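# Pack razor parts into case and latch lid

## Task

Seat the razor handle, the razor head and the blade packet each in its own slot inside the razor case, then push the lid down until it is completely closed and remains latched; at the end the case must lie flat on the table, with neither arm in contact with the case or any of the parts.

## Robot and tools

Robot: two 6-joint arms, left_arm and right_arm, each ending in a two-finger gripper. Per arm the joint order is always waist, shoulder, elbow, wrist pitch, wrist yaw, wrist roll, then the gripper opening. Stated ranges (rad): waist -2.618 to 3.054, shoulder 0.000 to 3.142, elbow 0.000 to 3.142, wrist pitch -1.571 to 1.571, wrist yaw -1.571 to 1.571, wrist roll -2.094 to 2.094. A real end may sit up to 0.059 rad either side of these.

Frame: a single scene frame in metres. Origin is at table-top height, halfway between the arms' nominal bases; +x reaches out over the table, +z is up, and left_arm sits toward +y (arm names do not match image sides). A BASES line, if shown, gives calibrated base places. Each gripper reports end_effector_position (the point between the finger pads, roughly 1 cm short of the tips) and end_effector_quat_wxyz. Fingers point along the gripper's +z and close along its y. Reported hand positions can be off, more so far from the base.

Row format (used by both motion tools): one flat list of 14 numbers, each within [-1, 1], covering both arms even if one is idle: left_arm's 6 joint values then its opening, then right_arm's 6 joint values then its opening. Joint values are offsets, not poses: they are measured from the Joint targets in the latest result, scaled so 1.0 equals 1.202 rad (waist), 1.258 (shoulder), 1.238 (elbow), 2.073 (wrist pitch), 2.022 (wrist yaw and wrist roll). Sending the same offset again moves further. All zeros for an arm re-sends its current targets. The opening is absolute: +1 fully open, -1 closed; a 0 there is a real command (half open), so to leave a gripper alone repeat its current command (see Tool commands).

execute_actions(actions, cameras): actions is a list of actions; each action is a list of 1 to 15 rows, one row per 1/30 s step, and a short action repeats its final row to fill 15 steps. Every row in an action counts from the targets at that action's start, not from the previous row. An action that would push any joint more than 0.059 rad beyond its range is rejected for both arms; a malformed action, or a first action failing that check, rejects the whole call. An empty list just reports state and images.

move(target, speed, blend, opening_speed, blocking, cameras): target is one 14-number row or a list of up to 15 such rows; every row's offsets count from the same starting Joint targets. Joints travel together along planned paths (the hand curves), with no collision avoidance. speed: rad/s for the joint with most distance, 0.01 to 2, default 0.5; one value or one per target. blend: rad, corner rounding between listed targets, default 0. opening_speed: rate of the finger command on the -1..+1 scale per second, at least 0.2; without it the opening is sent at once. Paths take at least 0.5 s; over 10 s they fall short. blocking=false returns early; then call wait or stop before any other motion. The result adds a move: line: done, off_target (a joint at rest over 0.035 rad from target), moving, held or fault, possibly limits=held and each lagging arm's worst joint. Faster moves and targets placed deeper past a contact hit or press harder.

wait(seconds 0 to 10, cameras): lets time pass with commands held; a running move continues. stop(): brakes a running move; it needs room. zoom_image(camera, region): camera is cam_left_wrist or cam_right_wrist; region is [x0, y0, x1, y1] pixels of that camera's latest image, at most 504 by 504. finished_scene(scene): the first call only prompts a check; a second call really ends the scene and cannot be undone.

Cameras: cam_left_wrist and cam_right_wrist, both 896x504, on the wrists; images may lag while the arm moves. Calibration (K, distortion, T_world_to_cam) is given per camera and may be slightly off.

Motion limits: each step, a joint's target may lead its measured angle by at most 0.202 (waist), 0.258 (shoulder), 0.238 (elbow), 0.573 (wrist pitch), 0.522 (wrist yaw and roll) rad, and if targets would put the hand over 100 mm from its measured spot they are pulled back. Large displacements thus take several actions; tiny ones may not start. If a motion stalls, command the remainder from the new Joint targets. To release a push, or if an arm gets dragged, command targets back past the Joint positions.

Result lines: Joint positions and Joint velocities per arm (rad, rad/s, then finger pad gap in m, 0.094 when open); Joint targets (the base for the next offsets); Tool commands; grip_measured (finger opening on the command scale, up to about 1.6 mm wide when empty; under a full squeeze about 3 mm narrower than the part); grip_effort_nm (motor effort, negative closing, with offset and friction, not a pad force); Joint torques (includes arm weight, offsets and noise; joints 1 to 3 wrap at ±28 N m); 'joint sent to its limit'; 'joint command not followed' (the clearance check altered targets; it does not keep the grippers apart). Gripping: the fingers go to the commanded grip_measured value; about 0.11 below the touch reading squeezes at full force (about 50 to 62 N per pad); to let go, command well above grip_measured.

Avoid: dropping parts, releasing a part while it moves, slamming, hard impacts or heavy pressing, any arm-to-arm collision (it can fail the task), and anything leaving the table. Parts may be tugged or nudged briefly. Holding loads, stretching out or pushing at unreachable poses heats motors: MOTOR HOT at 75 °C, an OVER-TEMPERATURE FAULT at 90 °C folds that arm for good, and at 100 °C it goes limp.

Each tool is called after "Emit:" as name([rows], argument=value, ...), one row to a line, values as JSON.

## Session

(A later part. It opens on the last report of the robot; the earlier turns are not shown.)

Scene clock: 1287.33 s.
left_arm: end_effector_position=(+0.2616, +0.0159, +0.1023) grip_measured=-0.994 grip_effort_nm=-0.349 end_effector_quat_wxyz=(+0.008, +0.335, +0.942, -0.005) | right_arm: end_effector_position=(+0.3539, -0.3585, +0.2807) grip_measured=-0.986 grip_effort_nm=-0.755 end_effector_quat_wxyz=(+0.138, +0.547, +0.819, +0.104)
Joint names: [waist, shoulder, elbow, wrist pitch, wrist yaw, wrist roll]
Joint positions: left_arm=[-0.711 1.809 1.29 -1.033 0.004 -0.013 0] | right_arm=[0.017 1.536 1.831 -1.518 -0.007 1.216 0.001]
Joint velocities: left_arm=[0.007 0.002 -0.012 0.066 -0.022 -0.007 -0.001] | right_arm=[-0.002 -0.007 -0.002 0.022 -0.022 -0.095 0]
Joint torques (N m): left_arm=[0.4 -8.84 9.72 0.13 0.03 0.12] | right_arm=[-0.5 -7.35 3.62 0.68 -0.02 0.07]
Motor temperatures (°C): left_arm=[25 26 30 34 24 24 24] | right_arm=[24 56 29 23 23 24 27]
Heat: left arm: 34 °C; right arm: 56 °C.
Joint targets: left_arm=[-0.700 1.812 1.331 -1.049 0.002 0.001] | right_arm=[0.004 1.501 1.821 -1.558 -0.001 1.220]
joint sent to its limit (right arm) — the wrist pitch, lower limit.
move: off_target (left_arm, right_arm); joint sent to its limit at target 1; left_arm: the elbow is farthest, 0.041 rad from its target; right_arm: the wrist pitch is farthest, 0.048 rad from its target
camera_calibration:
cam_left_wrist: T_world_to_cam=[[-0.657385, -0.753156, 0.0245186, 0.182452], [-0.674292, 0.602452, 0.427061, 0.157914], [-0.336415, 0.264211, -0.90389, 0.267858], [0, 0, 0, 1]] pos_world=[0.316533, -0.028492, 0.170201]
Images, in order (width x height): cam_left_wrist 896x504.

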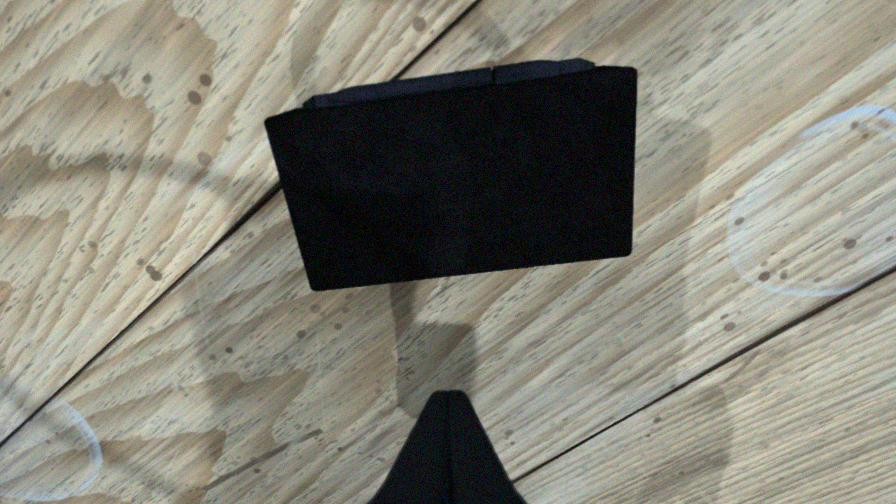

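Emit:
move(target=[0.074,0.0948,-0.081,0.1056,0,0,-1,0,0,0,0,0,0,-1], speed=0.3, cameras=[])

Scene clock: 1304.43 s.
left_arm: end_effector_position=(+0.2970, +0.0337, +0.0551) grip_measured=-0.994 grip_effort_nm=-0.344 end_effector_quat_wxyz=(+0.014, +0.288, +0.957, -0.006) | right_arm: end_effector_position=(+0.3539, -0.3585, +0.2807) grip_measured=-0.986 grip_effort_nm=-0.750 end_effector_quat_wxyz=(+0.138, +0.547, +0.819, +0.104)
Joint names: [waist, shoulder, elbow, wrist pitch, wrist yaw, wrist roll]
Joint positions: left_arm=[-0.607 1.925 1.244 -0.86 0.002 -0.007 0] | right_arm=[0.017 1.536 1.831 -1.518 -0.007 1.216 0.001]
Joint velocities: left_arm=[-0.007 0.002 0.022 0.007 -0.022 -0.095 0] | right_arm=[0.012 -0.017 -0.007 -0.11 0.037 -0.081 -0.001]
Joint torques (N m): left_arm=[0.28 -9.46 4.94 0.68 -0.01 0.09] | right_arm=[-0.5 -7.35 3.66 0.66 -0.03 0.07]
Motor temperatures (°C): left_arm=[25 27 31 32 24 24 24] | right_arm=[24 48 29 24 23 24 27]
Heat: left arm: 32 °C; right arm: 48 °C.
Joint targets: left_arm=[-0.611 1.932 1.231 -0.830 0.002 0.001] | right_arm=[0.004 1.501 1.821 -1.558 -0.001 1.220]
move: off_target (right_arm); right_arm: the wrist pitch is farthest, 0.040 rad from its target
No camera images: "cameras" was empty.

Emit:
move(target=[0,-0.0185,-0.054,0.021,0,0,-1,0,0,0,0,0,0,-1], speed=0.2, cameras=[])

Emit:
move(target=[0,0.22,-0.09,0,0,0,-1,0,0,0,0,0,0,-1], speed=0.3, cameras=["cam_left_wrist"])

Scene clock: 1310.87 s.
left_arm: end_effector_position=(+0.2863, +0.0409, +0.0401) grip_measured=-0.994 grip_effort_nm=-0.344 end_effector_quat_wxyz=(+0.004, +0.288, +0.957, -0.002) | right_arm: end_effector_position=(+0.3539, -0.3585, +0.2807) grip_measured=-0.986 grip_effort_nm=-0.745 end_effector_quat_wxyz=(+0.138, +0.547, +0.819, +0.104)
Joint names: [waist, shoulder, elbow, wrist pitch, wrist yaw, wrist roll]
Joint positions: left_arm=[-0.607 1.925 1.178 -0.815 0.002 -0.007 0] | right_arm=[0.017 1.536 1.831 -1.518 -0.007 1.216 0.001]
Joint velocities: left_arm=[-0.012 0.022 -0.007 0.066 0.022 0.022 0.002] | right_arm=[-0.012 -0.002 -0.002 -0.007 0.022 0.037 -0.001]
Joint torques (N m): left_arm=[0.35 -11.04 4.51 0.58 0 0.1] | right_arm=[-0.51 -7.36 3.66 0.68 -0.02 0.06]
Motor temperatures (°C): left_arm=[25 28 31 32 24 24 24] | right_arm=[24 46 29 24 23 24 27]
Heat: left arm: 32 °C; right arm: 46 °C.
Joint targets: left_arm=[-0.611 1.908 1.164 -0.787 0.002 0.001] | right_arm=[0.004 1.501 1.821 -1.558 -0.001 1.220]
move: off_target (right_arm); right_arm: the wrist pitch is farthest, 0.040 rad from its target
No camera images: "cameras" was empty.

Scene clock: 1312.07 s.
left_arm: end_effector_position=(+0.2846, +0.0421, +0.0358) grip_measured=-0.994 grip_effort_nm=-0.349 end_effector_quat_wxyz=(-0.003, +0.289, +0.957, +0.000) | right_arm: end_effector_position=(+0.3539, -0.3585, +0.2807) grip_measured=-0.986 grip_effort_nm=-0.740 end_effector_quat_wxyz=(+0.138, +0.547, +0.819, +0.104)
Joint names: [waist, shoulder, elbow, wrist pitch, wrist yaw, wrist roll]
Joint positions: left_arm=[-0.607 1.939 1.178 -0.817 0.002 -0.005 0] | right_arm=[0.017 1.536 1.831 -1.518 -0.007 1.216 0.001]
Joint velocities: left_arm=[-0.017 0.022 0.007 0.022 -0.066 -0.037 -0.002] | right_arm=[-0.012 -0.022 0.012 0.007 0.022 -0.022 0]
Joint torques (N m): left_arm=[0.2 5.85 -1.66 0.53 -0.01 0.1] | right_arm=[-0.51 -7.32 3.64 0.67 -0.04 0.07]
Motor temperatures (°C): left_arm=[25 28 31 32 24 24 24] | right_arm=[24 46 29 24 23 24 27]
Heat: left arm: 32 °C; right arm: 46 °C.
Joint targets: left_arm=[-0.611 2.145 1.073 -0.791 0.001 0.000] | right_arm=[0.004 1.501 1.821 -1.558 -0.001 1.220]
move: off_target (left_arm, right_arm); left_arm: the shoulder is farthest, 0.246 rad from its target; right_arm: the wrist pitch is farthest, 0.040 rad from its target
camera_calibration:
cam_left_wrist: T_world_to_cam=[[-0.58114, -0.813461, 0.0235888, 0.199804], [-0.720208, 0.527583, 0.450507, 0.201347], [-0.378915, 0.244819, -0.892461, 0.221037], [0, 0, 0, 1]] pos_world=[0.34488, 0.00219157, 0.101846]
Images, in order (width x height): cam_left_wrist 896x504.

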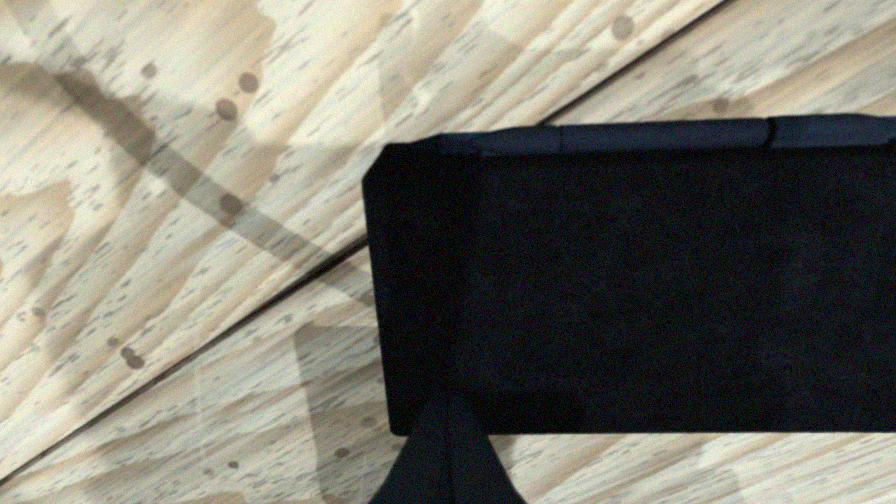

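Emit:
move([
  [0,-0.204,0.106,-0.029,0,0,-1,0,0,0,0,0,0,-1],
  [-0.204,-0.164,0.163,-0.039,0,0,-1,0,0,0,0,0,0,-1],
], speed=0.3, cameras=["cam_left_wrist"])

Scene clock: 1323.33 s.
left_arm: end_effector_position=(+0.2374, -0.0311, +0.0524) grip_measured=-0.994 grip_effort_nm=-0.344 end_effector_quat_wxyz=(+0.011, +0.413, +0.911, -0.004) | right_arm: end_effector_position=(+0.3539, -0.3585, +0.2807) grip_measured=-0.986 grip_effort_nm=-0.755 end_effector_quat_wxyz=(+0.138, +0.547, +0.819, +0.104)
Joint names: [waist, shoulder, elbow, wrist pitch, wrist yaw, wrist roll]
Joint positions: left_arm=[-0.865 1.927 1.235 -0.855 -0.002 0.001 0] | right_arm=[0.017 1.536 1.831 -1.518 -0.007 1.216 0.001]
Joint velocities: left_arm=[-0.007 0.007 0.002 -0.037 0.007 0.022 -0.001] | right_arm=[-0.027 -0.012 -0.007 -0.037 -0.007 0.022 0]
Joint torques (N m): left_arm=[0.08 -8.94 9.13 0.12 -0.02 0.08] | right_arm=[-0.5 -7.34 3.67 0.67 -0.02 0.06]
Motor temperatures (°C): left_arm=[25 28 30 32 24 24 24] | right_arm=[24 44 29 24 23 24 27]
Heat: left arm: 32 °C; right arm: 44 °C.
Joint targets: left_arm=[-0.857 1.939 1.274 -0.872 0.001 0.000] | right_arm=[0.004 1.501 1.821 -1.558 -0.001 1.220]
move: off_target (left_arm, right_arm); left_arm: the elbow is farthest, 0.040 rad from its target; right_arm: the wrist pitch is farthest, 0.040 rad from its target
camera_calibration:
cam_left_wrist: T_world_to_cam=[[-0.773642, -0.633368, 0.0179556, 0.164012], [-0.568074, 0.705882, 0.423111, 0.169396], [-0.280659, 0.317136, -0.9059, 0.215536], [0, 0, 0, 1]] pos_world=[0.283608, -0.0840477, 0.120636]
Images, in order (width x height): cam_left_wrist 896x504.

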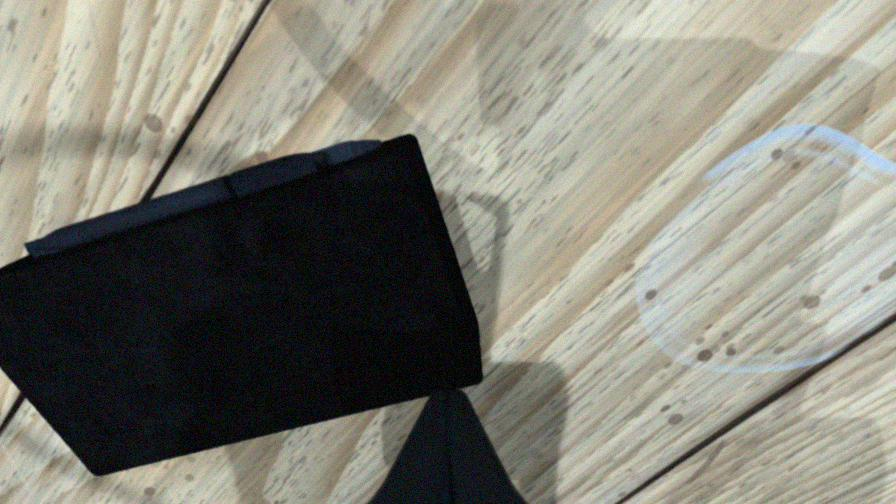

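Emit:
move(target=[0.005,0.024,-0.022,0.02,0,0,-1,0,0,0,0,0,0,-1], speed=0.2, cameras=[])

Emit:
move(target=[0,0.23,-0.1,0,0,0,-1,0,0,0,0,0,0,-1], speed=0.3, cameras=["cam_left_wrist"])

Scene clock: 1334.20 s.
left_arm: end_effector_position=(+0.2352, -0.0290, +0.0429) grip_measured=-0.994 grip_effort_nm=-0.339 end_effector_quat_wxyz=(-0.002, +0.413, +0.911, +0.001) | right_arm: end_effector_position=(+0.3539, -0.3585, +0.2807) grip_measured=-0.986 grip_effort_nm=-0.750 end_effector_quat_wxyz=(+0.138, +0.547, +0.819, +0.104)
Joint names: [waist, shoulder, elbow, wrist pitch, wrist yaw, wrist roll]
Joint positions: left_arm=[-0.865 1.958 1.237 -0.855 -0.001 0.001 0] | right_arm=[0.017 1.536 1.831 -1.518 -0.007 1.216 0.001]
Joint velocities: left_arm=[-0.002 0.007 -0.007 -0.051 -0.007 -0.007 0] | right_arm=[0.007 -0.012 0.002 0.007 -0.037 0.051 -0.001]
Joint torques (N m): left_arm=[0.59 -9.22 6.71 0.51 0.01 0.1] | right_arm=[-0.51 -7.27 3.66 0.66 -0.03 0.07]
Motor temperatures (°C): left_arm=[25 28 30 31 24 24 24] | right_arm=[24 42 29 24 23 24 27]
Heat: left arm: 31 °C; right arm: 42 °C.
Joint targets: left_arm=[-0.851 1.969 1.247 -0.830 0.001 0.000] | right_arm=[0.004 1.501 1.821 -1.558 -0.001 1.220]
move: off_target (right_arm); right_arm: the wrist pitch is farthest, 0.040 rad from its target
No camera images: "cameras" was empty.

Scene clock: 1335.43 s.
left_arm: end_effector_position=(+0.2337, -0.0274, +0.0358) grip_measured=-0.994 grip_effort_nm=-0.339 end_effector_quat_wxyz=(-0.018, +0.412, +0.911, +0.008) | right_arm: end_effector_position=(+0.3539, -0.3585, +0.2807) grip_measured=-0.986 grip_effort_nm=-0.750 end_effector_quat_wxyz=(+0.138, +0.547, +0.819, +0.104)
Joint names: [waist, shoulder, elbow, wrist pitch, wrist yaw, wrist roll]
Joint positions: left_arm=[-0.865 1.991 1.254 -0.872 -0.001 0.001 0] | right_arm=[0.017 1.536 1.831 -1.518 -0.007 1.216 0.001]
Joint velocities: left_arm=[-0.017 0.002 0.002 -0.022 -0.051 0.022 0] | right_arm=[0.037 0.002 -0.012 0.037 -0.007 -0.066 0]
Joint torques (N m): left_arm=[0.44 5.39 -1.5 0.54 -0.01 0.08] | right_arm=[-0.51 -7.32 3.66 0.66 -0.02 0.08]
Motor temperatures (°C): left_arm=[25 28 30 31 24 24 24] | right_arm=[24 42 29 24 23 24 27]
Heat: left arm: 31 °C; right arm: 42 °C.
Joint targets: left_arm=[-0.852 2.200 1.151 -0.838 0.000 -0.001] | right_arm=[0.004 1.501 1.821 -1.558 -0.001 1.220]
move: off_target (left_arm, right_arm); left_arm: the shoulder is farthest, 0.267 rad from its target; right_arm: the wrist pitch is farthest, 0.040 rad from its target
camera_calibration:
cam_left_wrist: T_world_to_cam=[[-0.772789, -0.634293, 0.0216712, 0.163497], [-0.548819, 0.685021, 0.479107, 0.164666], [-0.318739, 0.358355, -0.877489, 0.207277], [0, 0, 0, 1]] pos_world=[0.282787, -0.0833736, 0.0994476]
Images, in order (width x height): cam_left_wrist 896x504.

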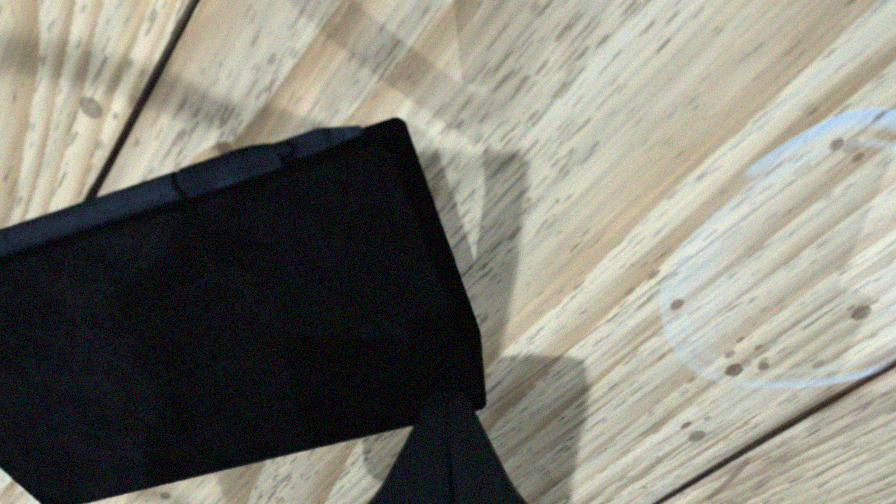

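Emit:
move([
  [0,-0.207,0.096,-0.016,0,0,-1,0,0,0,0,0,0,-1],
  [0.2005,-0.248,0.04,0.004,0,0,-1,0,0,0,0,0,0,-1],
  [0.2005,-0.232,0.0105,0.0246,0,0,-1,0,0,0,0,0,0,-1],
], speed=0.3, cameras=[])

Emit:
move(target=[0,0.012,-0.008,0,0,0,-1,0,0,0,0,0,0,-1], speed=0.1, cameras=[])

Emit:
move(target=[0,0.2,-0.09,0,0,0,-1,0,0,0,0,0,0,-1], speed=0.3, cameras=[])

Scene clock: 1345.97 s.
left_arm: end_effector_position=(+0.2864, +0.0421, +0.0398) grip_measured=-0.994 grip_effort_nm=-0.344 end_effector_quat_wxyz=(+0.003, +0.285, +0.959, -0.002) | right_arm: end_effector_position=(+0.3539, -0.3585, +0.2807) grip_measured=-0.986 grip_effort_nm=-0.745 end_effector_quat_wxyz=(+0.138, +0.547, +0.819, +0.104)
Joint names: [waist, shoulder, elbow, wrist pitch, wrist yaw, wrist roll]
Joint positions: left_arm=[-0.604 1.925 1.177 -0.815 0.002 -0.011 0] | right_arm=[0.017 1.536 1.831 -1.518 -0.007 1.216 0.001]
Joint velocities: left_arm=[0.007 0.007 -0.002 0.007 0.022 -0.007 0] | right_arm=[-0.002 -0.017 -0.002 0.037 0.037 0.007 0]
Joint torques (N m): left_arm=[-0.12 -11.12 4.62 0.59 -0.01 0.08] | right_arm=[-0.47 -7.35 3.67 0.67 -0.02 0.07]
Motor temperatures (°C): left_arm=[25 28 30 31 24 24 24] | right_arm=[24 41 29 24 23 24 27]
Heat: left arm: 31 °C; right arm: 41 °C.
Joint targets: left_arm=[-0.611 1.908 1.164 -0.787 0.000 -0.001] | right_arm=[0.004 1.501 1.821 -1.558 -0.001 1.220]
move: off_target (right_arm); right_arm: the wrist pitch is farthest, 0.040 rad from its target
No camera images: "cameras" was empty.

Scene clock: 1346.67 s.
left_arm: end_effector_position=(+0.2852, +0.0430, +0.0385) grip_measured=-0.994 grip_effort_nm=-0.344 end_effector_quat_wxyz=(+0.002, +0.285, +0.959, -0.002) | right_arm: end_effector_position=(+0.3539, -0.3585, +0.2807) grip_measured=-0.986 grip_effort_nm=-0.750 end_effector_quat_wxyz=(+0.138, +0.547, +0.819, +0.104)
Joint names: [waist, shoulder, elbow, wrist pitch, wrist yaw, wrist roll]
Joint positions: left_arm=[-0.604 1.925 1.171 -0.812 0.002 -0.011 0] | right_arm=[0.017 1.536 1.831 -1.518 -0.007 1.216 0.001]
Joint velocities: left_arm=[-0.032 0.002 -0.012 0.051 -0.037 -0.037 -0.001] | right_arm=[0.022 0.002 -0.002 0.037 -0.022 0.037 0]
Joint torques (N m): left_arm=[-0.13 -9.96 4.29 0.53 -0.02 0.07] | right_arm=[-0.53 -7.34 3.67 0.67 -0.02 0.07]
Motor temperatures (°C): left_arm=[25 28 30 31 24 24 24] | right_arm=[24 41 29 24 23 24 27]
Heat: left arm: 31 °C; right arm: 41 °C.
Joint targets: left_arm=[-0.611 1.923 1.154 -0.787 0.000 -0.001] | right_arm=[0.004 1.501 1.821 -1.558 -0.001 1.220]
move: off_target (right_arm); right_arm: the wrist pitch is farthest, 0.040 rad from its target
No camera images: "cameras" was empty.

Scene clock: 1347.77 s.
left_arm: end_effector_position=(+0.2835, +0.0440, +0.0356) grip_measured=-0.994 grip_effort_nm=-0.339 end_effector_quat_wxyz=(-0.004, +0.285, +0.958, +0.000) | right_arm: end_effector_position=(+0.3539, -0.3585, +0.2807) grip_measured=-0.986 grip_effort_nm=-0.745 end_effector_quat_wxyz=(+0.138, +0.547, +0.819, +0.104)
Joint names: [waist, shoulder, elbow, wrist pitch, wrist yaw, wrist roll]
Joint positions: left_arm=[-0.604 1.935 1.171 -0.815 0.002 -0.01 0] | right_arm=[0.017 1.536 1.831 -1.518 -0.007 1.216 0.001]
Joint velocities: left_arm=[-0.002 -0.002 -0.002 0.007 -0.022 -0.095 0] | right_arm=[0.017 -0.007 0.007 0.007 0.022 0.022 -0.001]
Joint torques (N m): left_arm=[-0.23 5.49 -2 0.52 0.01 0.05] | right_arm=[-0.54 -7.32 3.64 0.66 -0.02 0.06]
Motor temperatures (°C): left_arm=[25 28 30 31 24 24 24] | right_arm=[24 41 29 24 23 24 27]
Heat: left arm: 31 °C; right arm: 41 °C.
Joint targets: left_arm=[-0.611 2.137 1.062 -0.790 0.000 -0.002] | right_arm=[0.004 1.501 1.821 -1.558 -0.001 1.220]
move: off_target (left_arm, right_arm); left_arm: the shoulder is farthest, 0.240 rad from its target; right_arm: the wrist pitch is farthest, 0.040 rad from its target
No camera images: "cameras" was empty.

Emit:
move([
  [0,-0.2,0.11,-0.02,0,0,-1,0,0,0,0,0,0,-1],
  [-0.103,-0.18,0.132,-0.024,0,0,-1,0,0,0,0,0,0,-1],
], speed=0.3, cameras=[])

Emit:
move(target=[0,0.2,-0.12,0.03,0,0,-1,0,0,0,0,0,0,-1], speed=0.3, cameras=[])

Emit:
move([
  [0,-0.2,0.12,-0.03,0,0,-1,0,0,0,0,0,0,-1],
  [-0.1,-0.18,0.16,-0.04,0,0,-1,0,0,0,0,0,0,-1],
  [-0.1,-0.165,0.09,-0.01,0,0,-1,0,0,0,0,0,0,-1],
], speed=0.3, cameras=[])

Emit:
move(target=[0,0.01,-0.012,0,0,0,-1,0,0,0,0,0,0,-1], speed=0.1, cameras=[])

Scene clock: 1359.43 s.
left_arm: end_effector_position=(+0.2601, +0.0048, +0.0427) grip_measured=-0.994 grip_effort_nm=-0.339 end_effector_quat_wxyz=(+0.005, +0.357, +0.934, +0.000) | right_arm: end_effector_position=(+0.3539, -0.3585, +0.2807) grip_measured=-0.986 grip_effort_nm=-0.750 end_effector_quat_wxyz=(+0.138, +0.547, +0.819, +0.104)
Joint names: [waist, shoulder, elbow, wrist pitch, wrist yaw, wrist roll]
Joint positions: left_arm=[-0.744 1.924 1.188 -0.824 -0.004 0.001 0] | right_arm=[0.017 1.536 1.831 -1.518 -0.007 1.216 0.001]
Joint velocities: left_arm=[0.012 -0.002 -0.007 -0.066 -0.007 0.037 0] | right_arm=[-0.007 0.022 -0.002 -0.007 -0.022 -0.095 0.001]
Joint torques (N m): left_arm=[0.25 -10.85 8.94 0.13 -0.04 0.08] | right_arm=[-0.53 -7.34 3.66 0.67 -0.02 0.06]
Motor temperatures (°C): left_arm=[25 27 30 31 24 24 24] | right_arm=[24 41 29 24 23 24 27]
Heat: left arm: 31 °C; right arm: 41 °C.
Joint targets: left_arm=[-0.735 1.910 1.226 -0.840 0.000 -0.002] | right_arm=[0.004 1.501 1.821 -1.558 -0.001 1.220]
move: off_target (left_arm, right_arm); left_arm: the elbow is farthest, 0.038 rad from its target; right_arm: the wrist pitch is farthest, 0.040 rad from its target
No camera images: "cameras" was empty.

Scene clock: 1360.53 s.
left_arm: end_effector_position=(+0.2579, +0.0061, +0.0357) grip_measured=-0.994 grip_effort_nm=-0.344 end_effector_quat_wxyz=(-0.007, +0.357, +0.934, +0.005) | right_arm: end_effector_position=(+0.3539, -0.3585, +0.2807) grip_measured=-0.986 grip_effort_nm=-0.745 end_effector_quat_wxyz=(+0.138, +0.547, +0.819, +0.104)
Joint names: [waist, shoulder, elbow, wrist pitch, wrist yaw, wrist roll]
Joint positions: left_arm=[-0.745 1.951 1.195 -0.832 -0.004 0.001 0] | right_arm=[0.017 1.536 1.831 -1.518 -0.007 1.216 0.001]
Joint velocities: left_arm=[-0.002 0.007 -0.002 0.007 -0.022 -0.022 0] | right_arm=[0.012 -0.002 0.002 -0.051 -0.007 -0.007 -0.001]
Joint torques (N m): left_arm=[0.36 5.41 -2.59 0.81 0 0.08] | right_arm=[-0.51 -7.32 3.64 0.67 -0.03 0.07]
Motor temperatures (°C): left_arm=[25 27 30 31 24 24 24] | right_arm=[24 41 29 24 23 24 27]
Heat: left arm: 31 °C; right arm: 41 °C.
Joint targets: left_arm=[-0.735 2.155 1.081 -0.780 0.000 -0.002] | right_arm=[0.004 1.501 1.821 -1.558 -0.001 1.220]
move: off_target (left_arm, right_arm); left_arm: the shoulder is farthest, 0.210 rad from its target; right_arm: the wrist pitch is farthest, 0.040 rad from its target
No camera images: "cameras" was empty.

Scene clock: 1362.57 s.
left_arm: end_effector_position=(+0.2336, -0.0268, +0.0414) grip_measured=-0.994 grip_effort_nm=-0.344 end_effector_quat_wxyz=(+0.004, +0.413, +0.911, -0.001) | right_arm: end_effector_position=(+0.3539, -0.3585, +0.2807) grip_measured=-0.986 grip_effort_nm=-0.750 end_effector_quat_wxyz=(+0.138, +0.547, +0.819, +0.104)
Joint names: [waist, shoulder, elbow, wrist pitch, wrist yaw, wrist roll]
Joint positions: left_arm=[-0.865 1.941 1.206 -0.829 -0.002 0.001 0] | right_arm=[0.017 1.536 1.831 -1.518 -0.007 1.216 0.001]
Joint velocities: left_arm=[0.007 -0.002 -0.002 0.007 0.022 -0.007 0] | right_arm=[-0.002 -0.002 -0.002 0.022 0.007 -0.007 0]
Joint torques (N m): left_arm=[0.27 -9.54 4.71 0.55 -0.01 0.06] | right_arm=[-0.55 -7.36 3.67 0.66 -0.02 0.07]
Motor temperatures (°C): left_arm=[25 27 30 30 24 24 24] | right_arm=[24 41 29 24 23 24 27]
Heat: left arm: 30 °C; right arm: 41 °C.
Joint targets: left_arm=[-0.855 1.948 1.192 -0.800 0.000 -0.002] | right_arm=[0.004 1.501 1.821 -1.558 -0.001 1.220]
move: off_target (right_arm); right_arm: the wrist pitch is farthest, 0.040 rad from its target
No camera images: "cameras" was empty.

Scene clock: 1363.27 s.
left_arm: end_effector_position=(+0.2315, -0.0249, +0.0389) grip_measured=-0.994 grip_effort_nm=-0.349 end_effector_quat_wxyz=(+0.000, +0.413, +0.911, +0.000) | right_arm: end_effector_position=(+0.3539, -0.3585, +0.2807) grip_measured=-0.986 grip_effort_nm=-0.745 end_effector_quat_wxyz=(+0.138, +0.547, +0.819, +0.104)
Joint names: [waist, shoulder, elbow, wrist pitch, wrist yaw, wrist roll]
Joint positions: left_arm=[-0.865 1.942 1.197 -0.826 -0.001 0.001 0] | right_arm=[0.017 1.536 1.831 -1.518 -0.007 1.216 0.001]
Joint velocities: left_arm=[-0.002 -0.002 -0.002 0.051 0.066 -0.022 -0.002] | right_arm=[-0.012 -0.002 -0.002 -0.022 -0.095 0.007 0.001]
Joint torques (N m): left_arm=[0.38 -8.46 4.19 0.52 -0.04 0.07] | right_arm=[-0.53 -7.3 3.67 0.67 -0.02 0.07]
Motor temperatures (°C): left_arm=[25 27 30 30 24 24 24] | right_arm=[24 41 29 24 23 24 27]
Heat: left arm: 30 °C; right arm: 41 °C.
Joint targets: left_arm=[-0.855 1.960 1.177 -0.800 0.000 -0.002] | right_arm=[0.004 1.501 1.821 -1.558 -0.001 1.220]
move: off_target (right_arm); right_arm: the wrist pitch is farthest, 0.040 rad from its target
No camera images: "cameras" was empty.

Latched on both. Retract and verify.

Emit:
move([
  [0,-0.15,0.1,-0.05,0,0,-1,0,0,0,0,0,0,-1],
  [0.2,-0.45,0.1,-0.15,0,0,-1,0,0,0,0,0,0,-1],
  [0.25,-0.42,0.08,0.1,0,0,-1,0,0,0,0,0,0,-1],
], speed=0.5, cameras=["cam_left_wrist"])

Scene clock: 1373.10 s.
left_arm: end_effector_position=(+0.3551, +0.0163, +0.2669) grip_measured=-0.994 grip_effort_nm=-0.349 end_effector_quat_wxyz=(+0.360, +0.252, +0.893, -0.100) | right_arm: end_effector_position=(+0.3539, -0.3585, +0.2807) grip_measured=-0.986 grip_effort_nm=-0.750 end_effector_quat_wxyz=(+0.138, +0.547, +0.819, +0.104)
Joint names: [waist, shoulder, elbow, wrist pitch, wrist yaw, wrist roll]
Joint positions: left_arm=[-0.566 1.427 1.272 -0.651 -0.004 0.001 0] | right_arm=[0.017 1.536 1.831 -1.518 -0.007 1.216 0.001]
Joint velocities: left_arm=[-0.002 0.002 0.002 -0.022 0.022 -0.051 0.001] | right_arm=[-0.007 -0.002 -0.007 0.066 -0.037 0.007 -0.001]
Joint torques (N m): left_arm=[0.32 -6.16 7.61 2.45 -0.04 0.07] | right_arm=[-0.49 -7.35 3.67 0.67 -0.02 0.07]
Motor temperatures (°C): left_arm=[25 28 30 31 24 24 24] | right_arm=[24 40 29 24 23 24 27]
Heat: left arm: 31 °C; right arm: 40 °C.
Joint targets: left_arm=[-0.555 1.432 1.276 -0.593 0.000 -0.002] | right_arm=[0.004 1.501 1.821 -1.558 -0.001 1.220]
move: off_target (left_arm, right_arm); left_arm: the wrist pitch is farthest, 0.058 rad from its target; right_arm: the wrist pitch is farthest, 0.040 rad from its target
camera_calibration:
cam_left_wrist: T_world_to_cam=[[-0.554193, -0.832306, -0.0116915, 0.214462], [-0.792409, 0.531825, -0.298747, 0.387259], [0.254867, -0.156299, -0.954261, 0.258278], [0, 0, 0, 1]] pos_world=[0.359895, 0.0129126, 0.364664]
Images, in order (width x height): cam_left_wrist 896x504.

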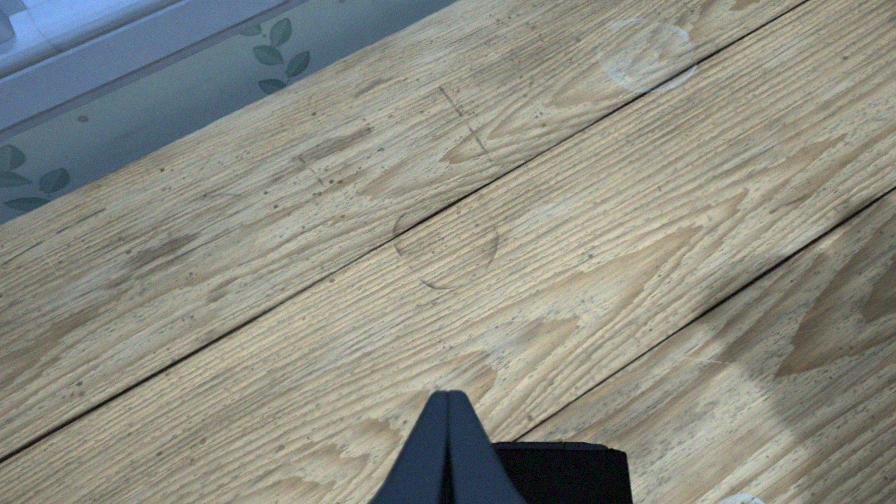

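Look with pitch down.

Emit:
move(target=[0,0,0,-0.28,0,0,-1,0,0,0,0,0,0,-1], cameras=["cam_left_wrist"])

Emit:
finished_scene(scene=2)

Scene clock: 1379.40 s.
left_arm: end_effector_position=(+0.2652, +0.0711, +0.2069) grip_measured=-0.994 grip_effort_nm=-0.339 end_effector_quat_wxyz=(+0.131, +0.270, +0.953, -0.036) | right_arm: end_effector_position=(+0.3539, -0.3585, +0.2807) grip_measured=-0.986 grip_effort_nm=-0.750 end_effector_quat_wxyz=(+0.138, +0.547, +0.819, +0.104)
Joint names: [waist, shoulder, elbow, wrist pitch, wrist yaw, wrist roll]
Joint positions: left_arm=[-0.566 1.427 1.272 -1.143 -0.002 0.001 0] | right_arm=[0.017 1.536 1.831 -1.518 -0.007 1.216 0.001]
Joint velocities: left_arm=[0.012 0.002 -0.007 0.007 -0.081 0.007 0] | right_arm=[-0.017 -0.017 0.002 -0.081 0.051 0.007 0.001]
Joint torques (N m): left_arm=[0.36 -5.52 6.97 0.54 -0.01 0.05] | right_arm=[-0.51 -7.31 3.63 0.67 -0.03 0.06]
Motor temperatures (°C): left_arm=[25 27 30 32 24 24 24] | right_arm=[24 40 29 24 23 24 27]
Heat: left arm: 32 °C; right arm: 40 °C.
Joint targets: left_arm=[-0.555 1.432 1.276 -1.173 0.000 -0.002] | right_arm=[0.004 1.501 1.821 -1.558 -0.001 1.220]
move: off_target (right_arm); right_arm: the wrist pitch is farthest, 0.040 rad from its target
camera_calibration:
cam_left_wrist: T_world_to_cam=[[-0.555484, -0.831482, 0.00871884, 0.205641], [-0.815861, 0.547014, 0.187472, 0.173492], [-0.160649, 0.0970241, -0.982231, 0.330477], [0, 0, 0, 1]] pos_world=[0.308866, 0.0440196, 0.290287]
Images, in order (width x height): cam_left_wrist 896x504.

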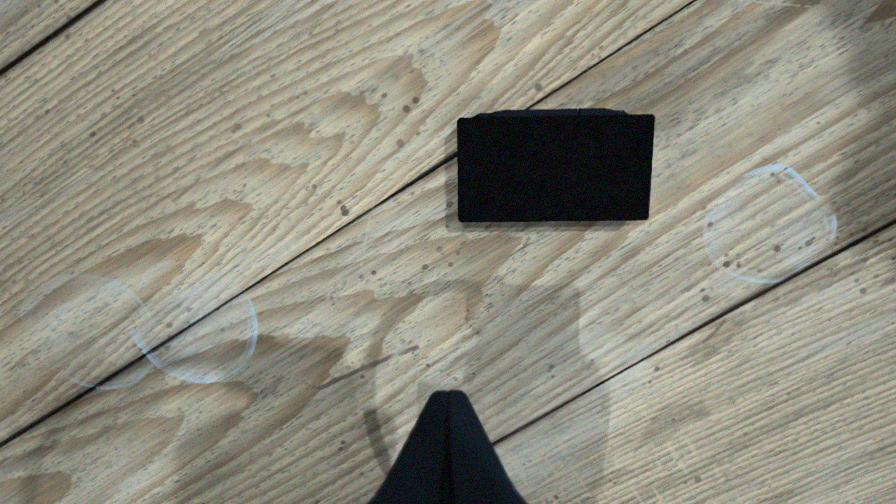

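This call ended nothing. Check each condition of the task against the scene as it is now, look again where you are not sure, and mend what is not met. Then call finished_scene again.

Closed, flat, and no contact.

Emit:
finished_scene(scene=2)

The scene is finished: the task was done.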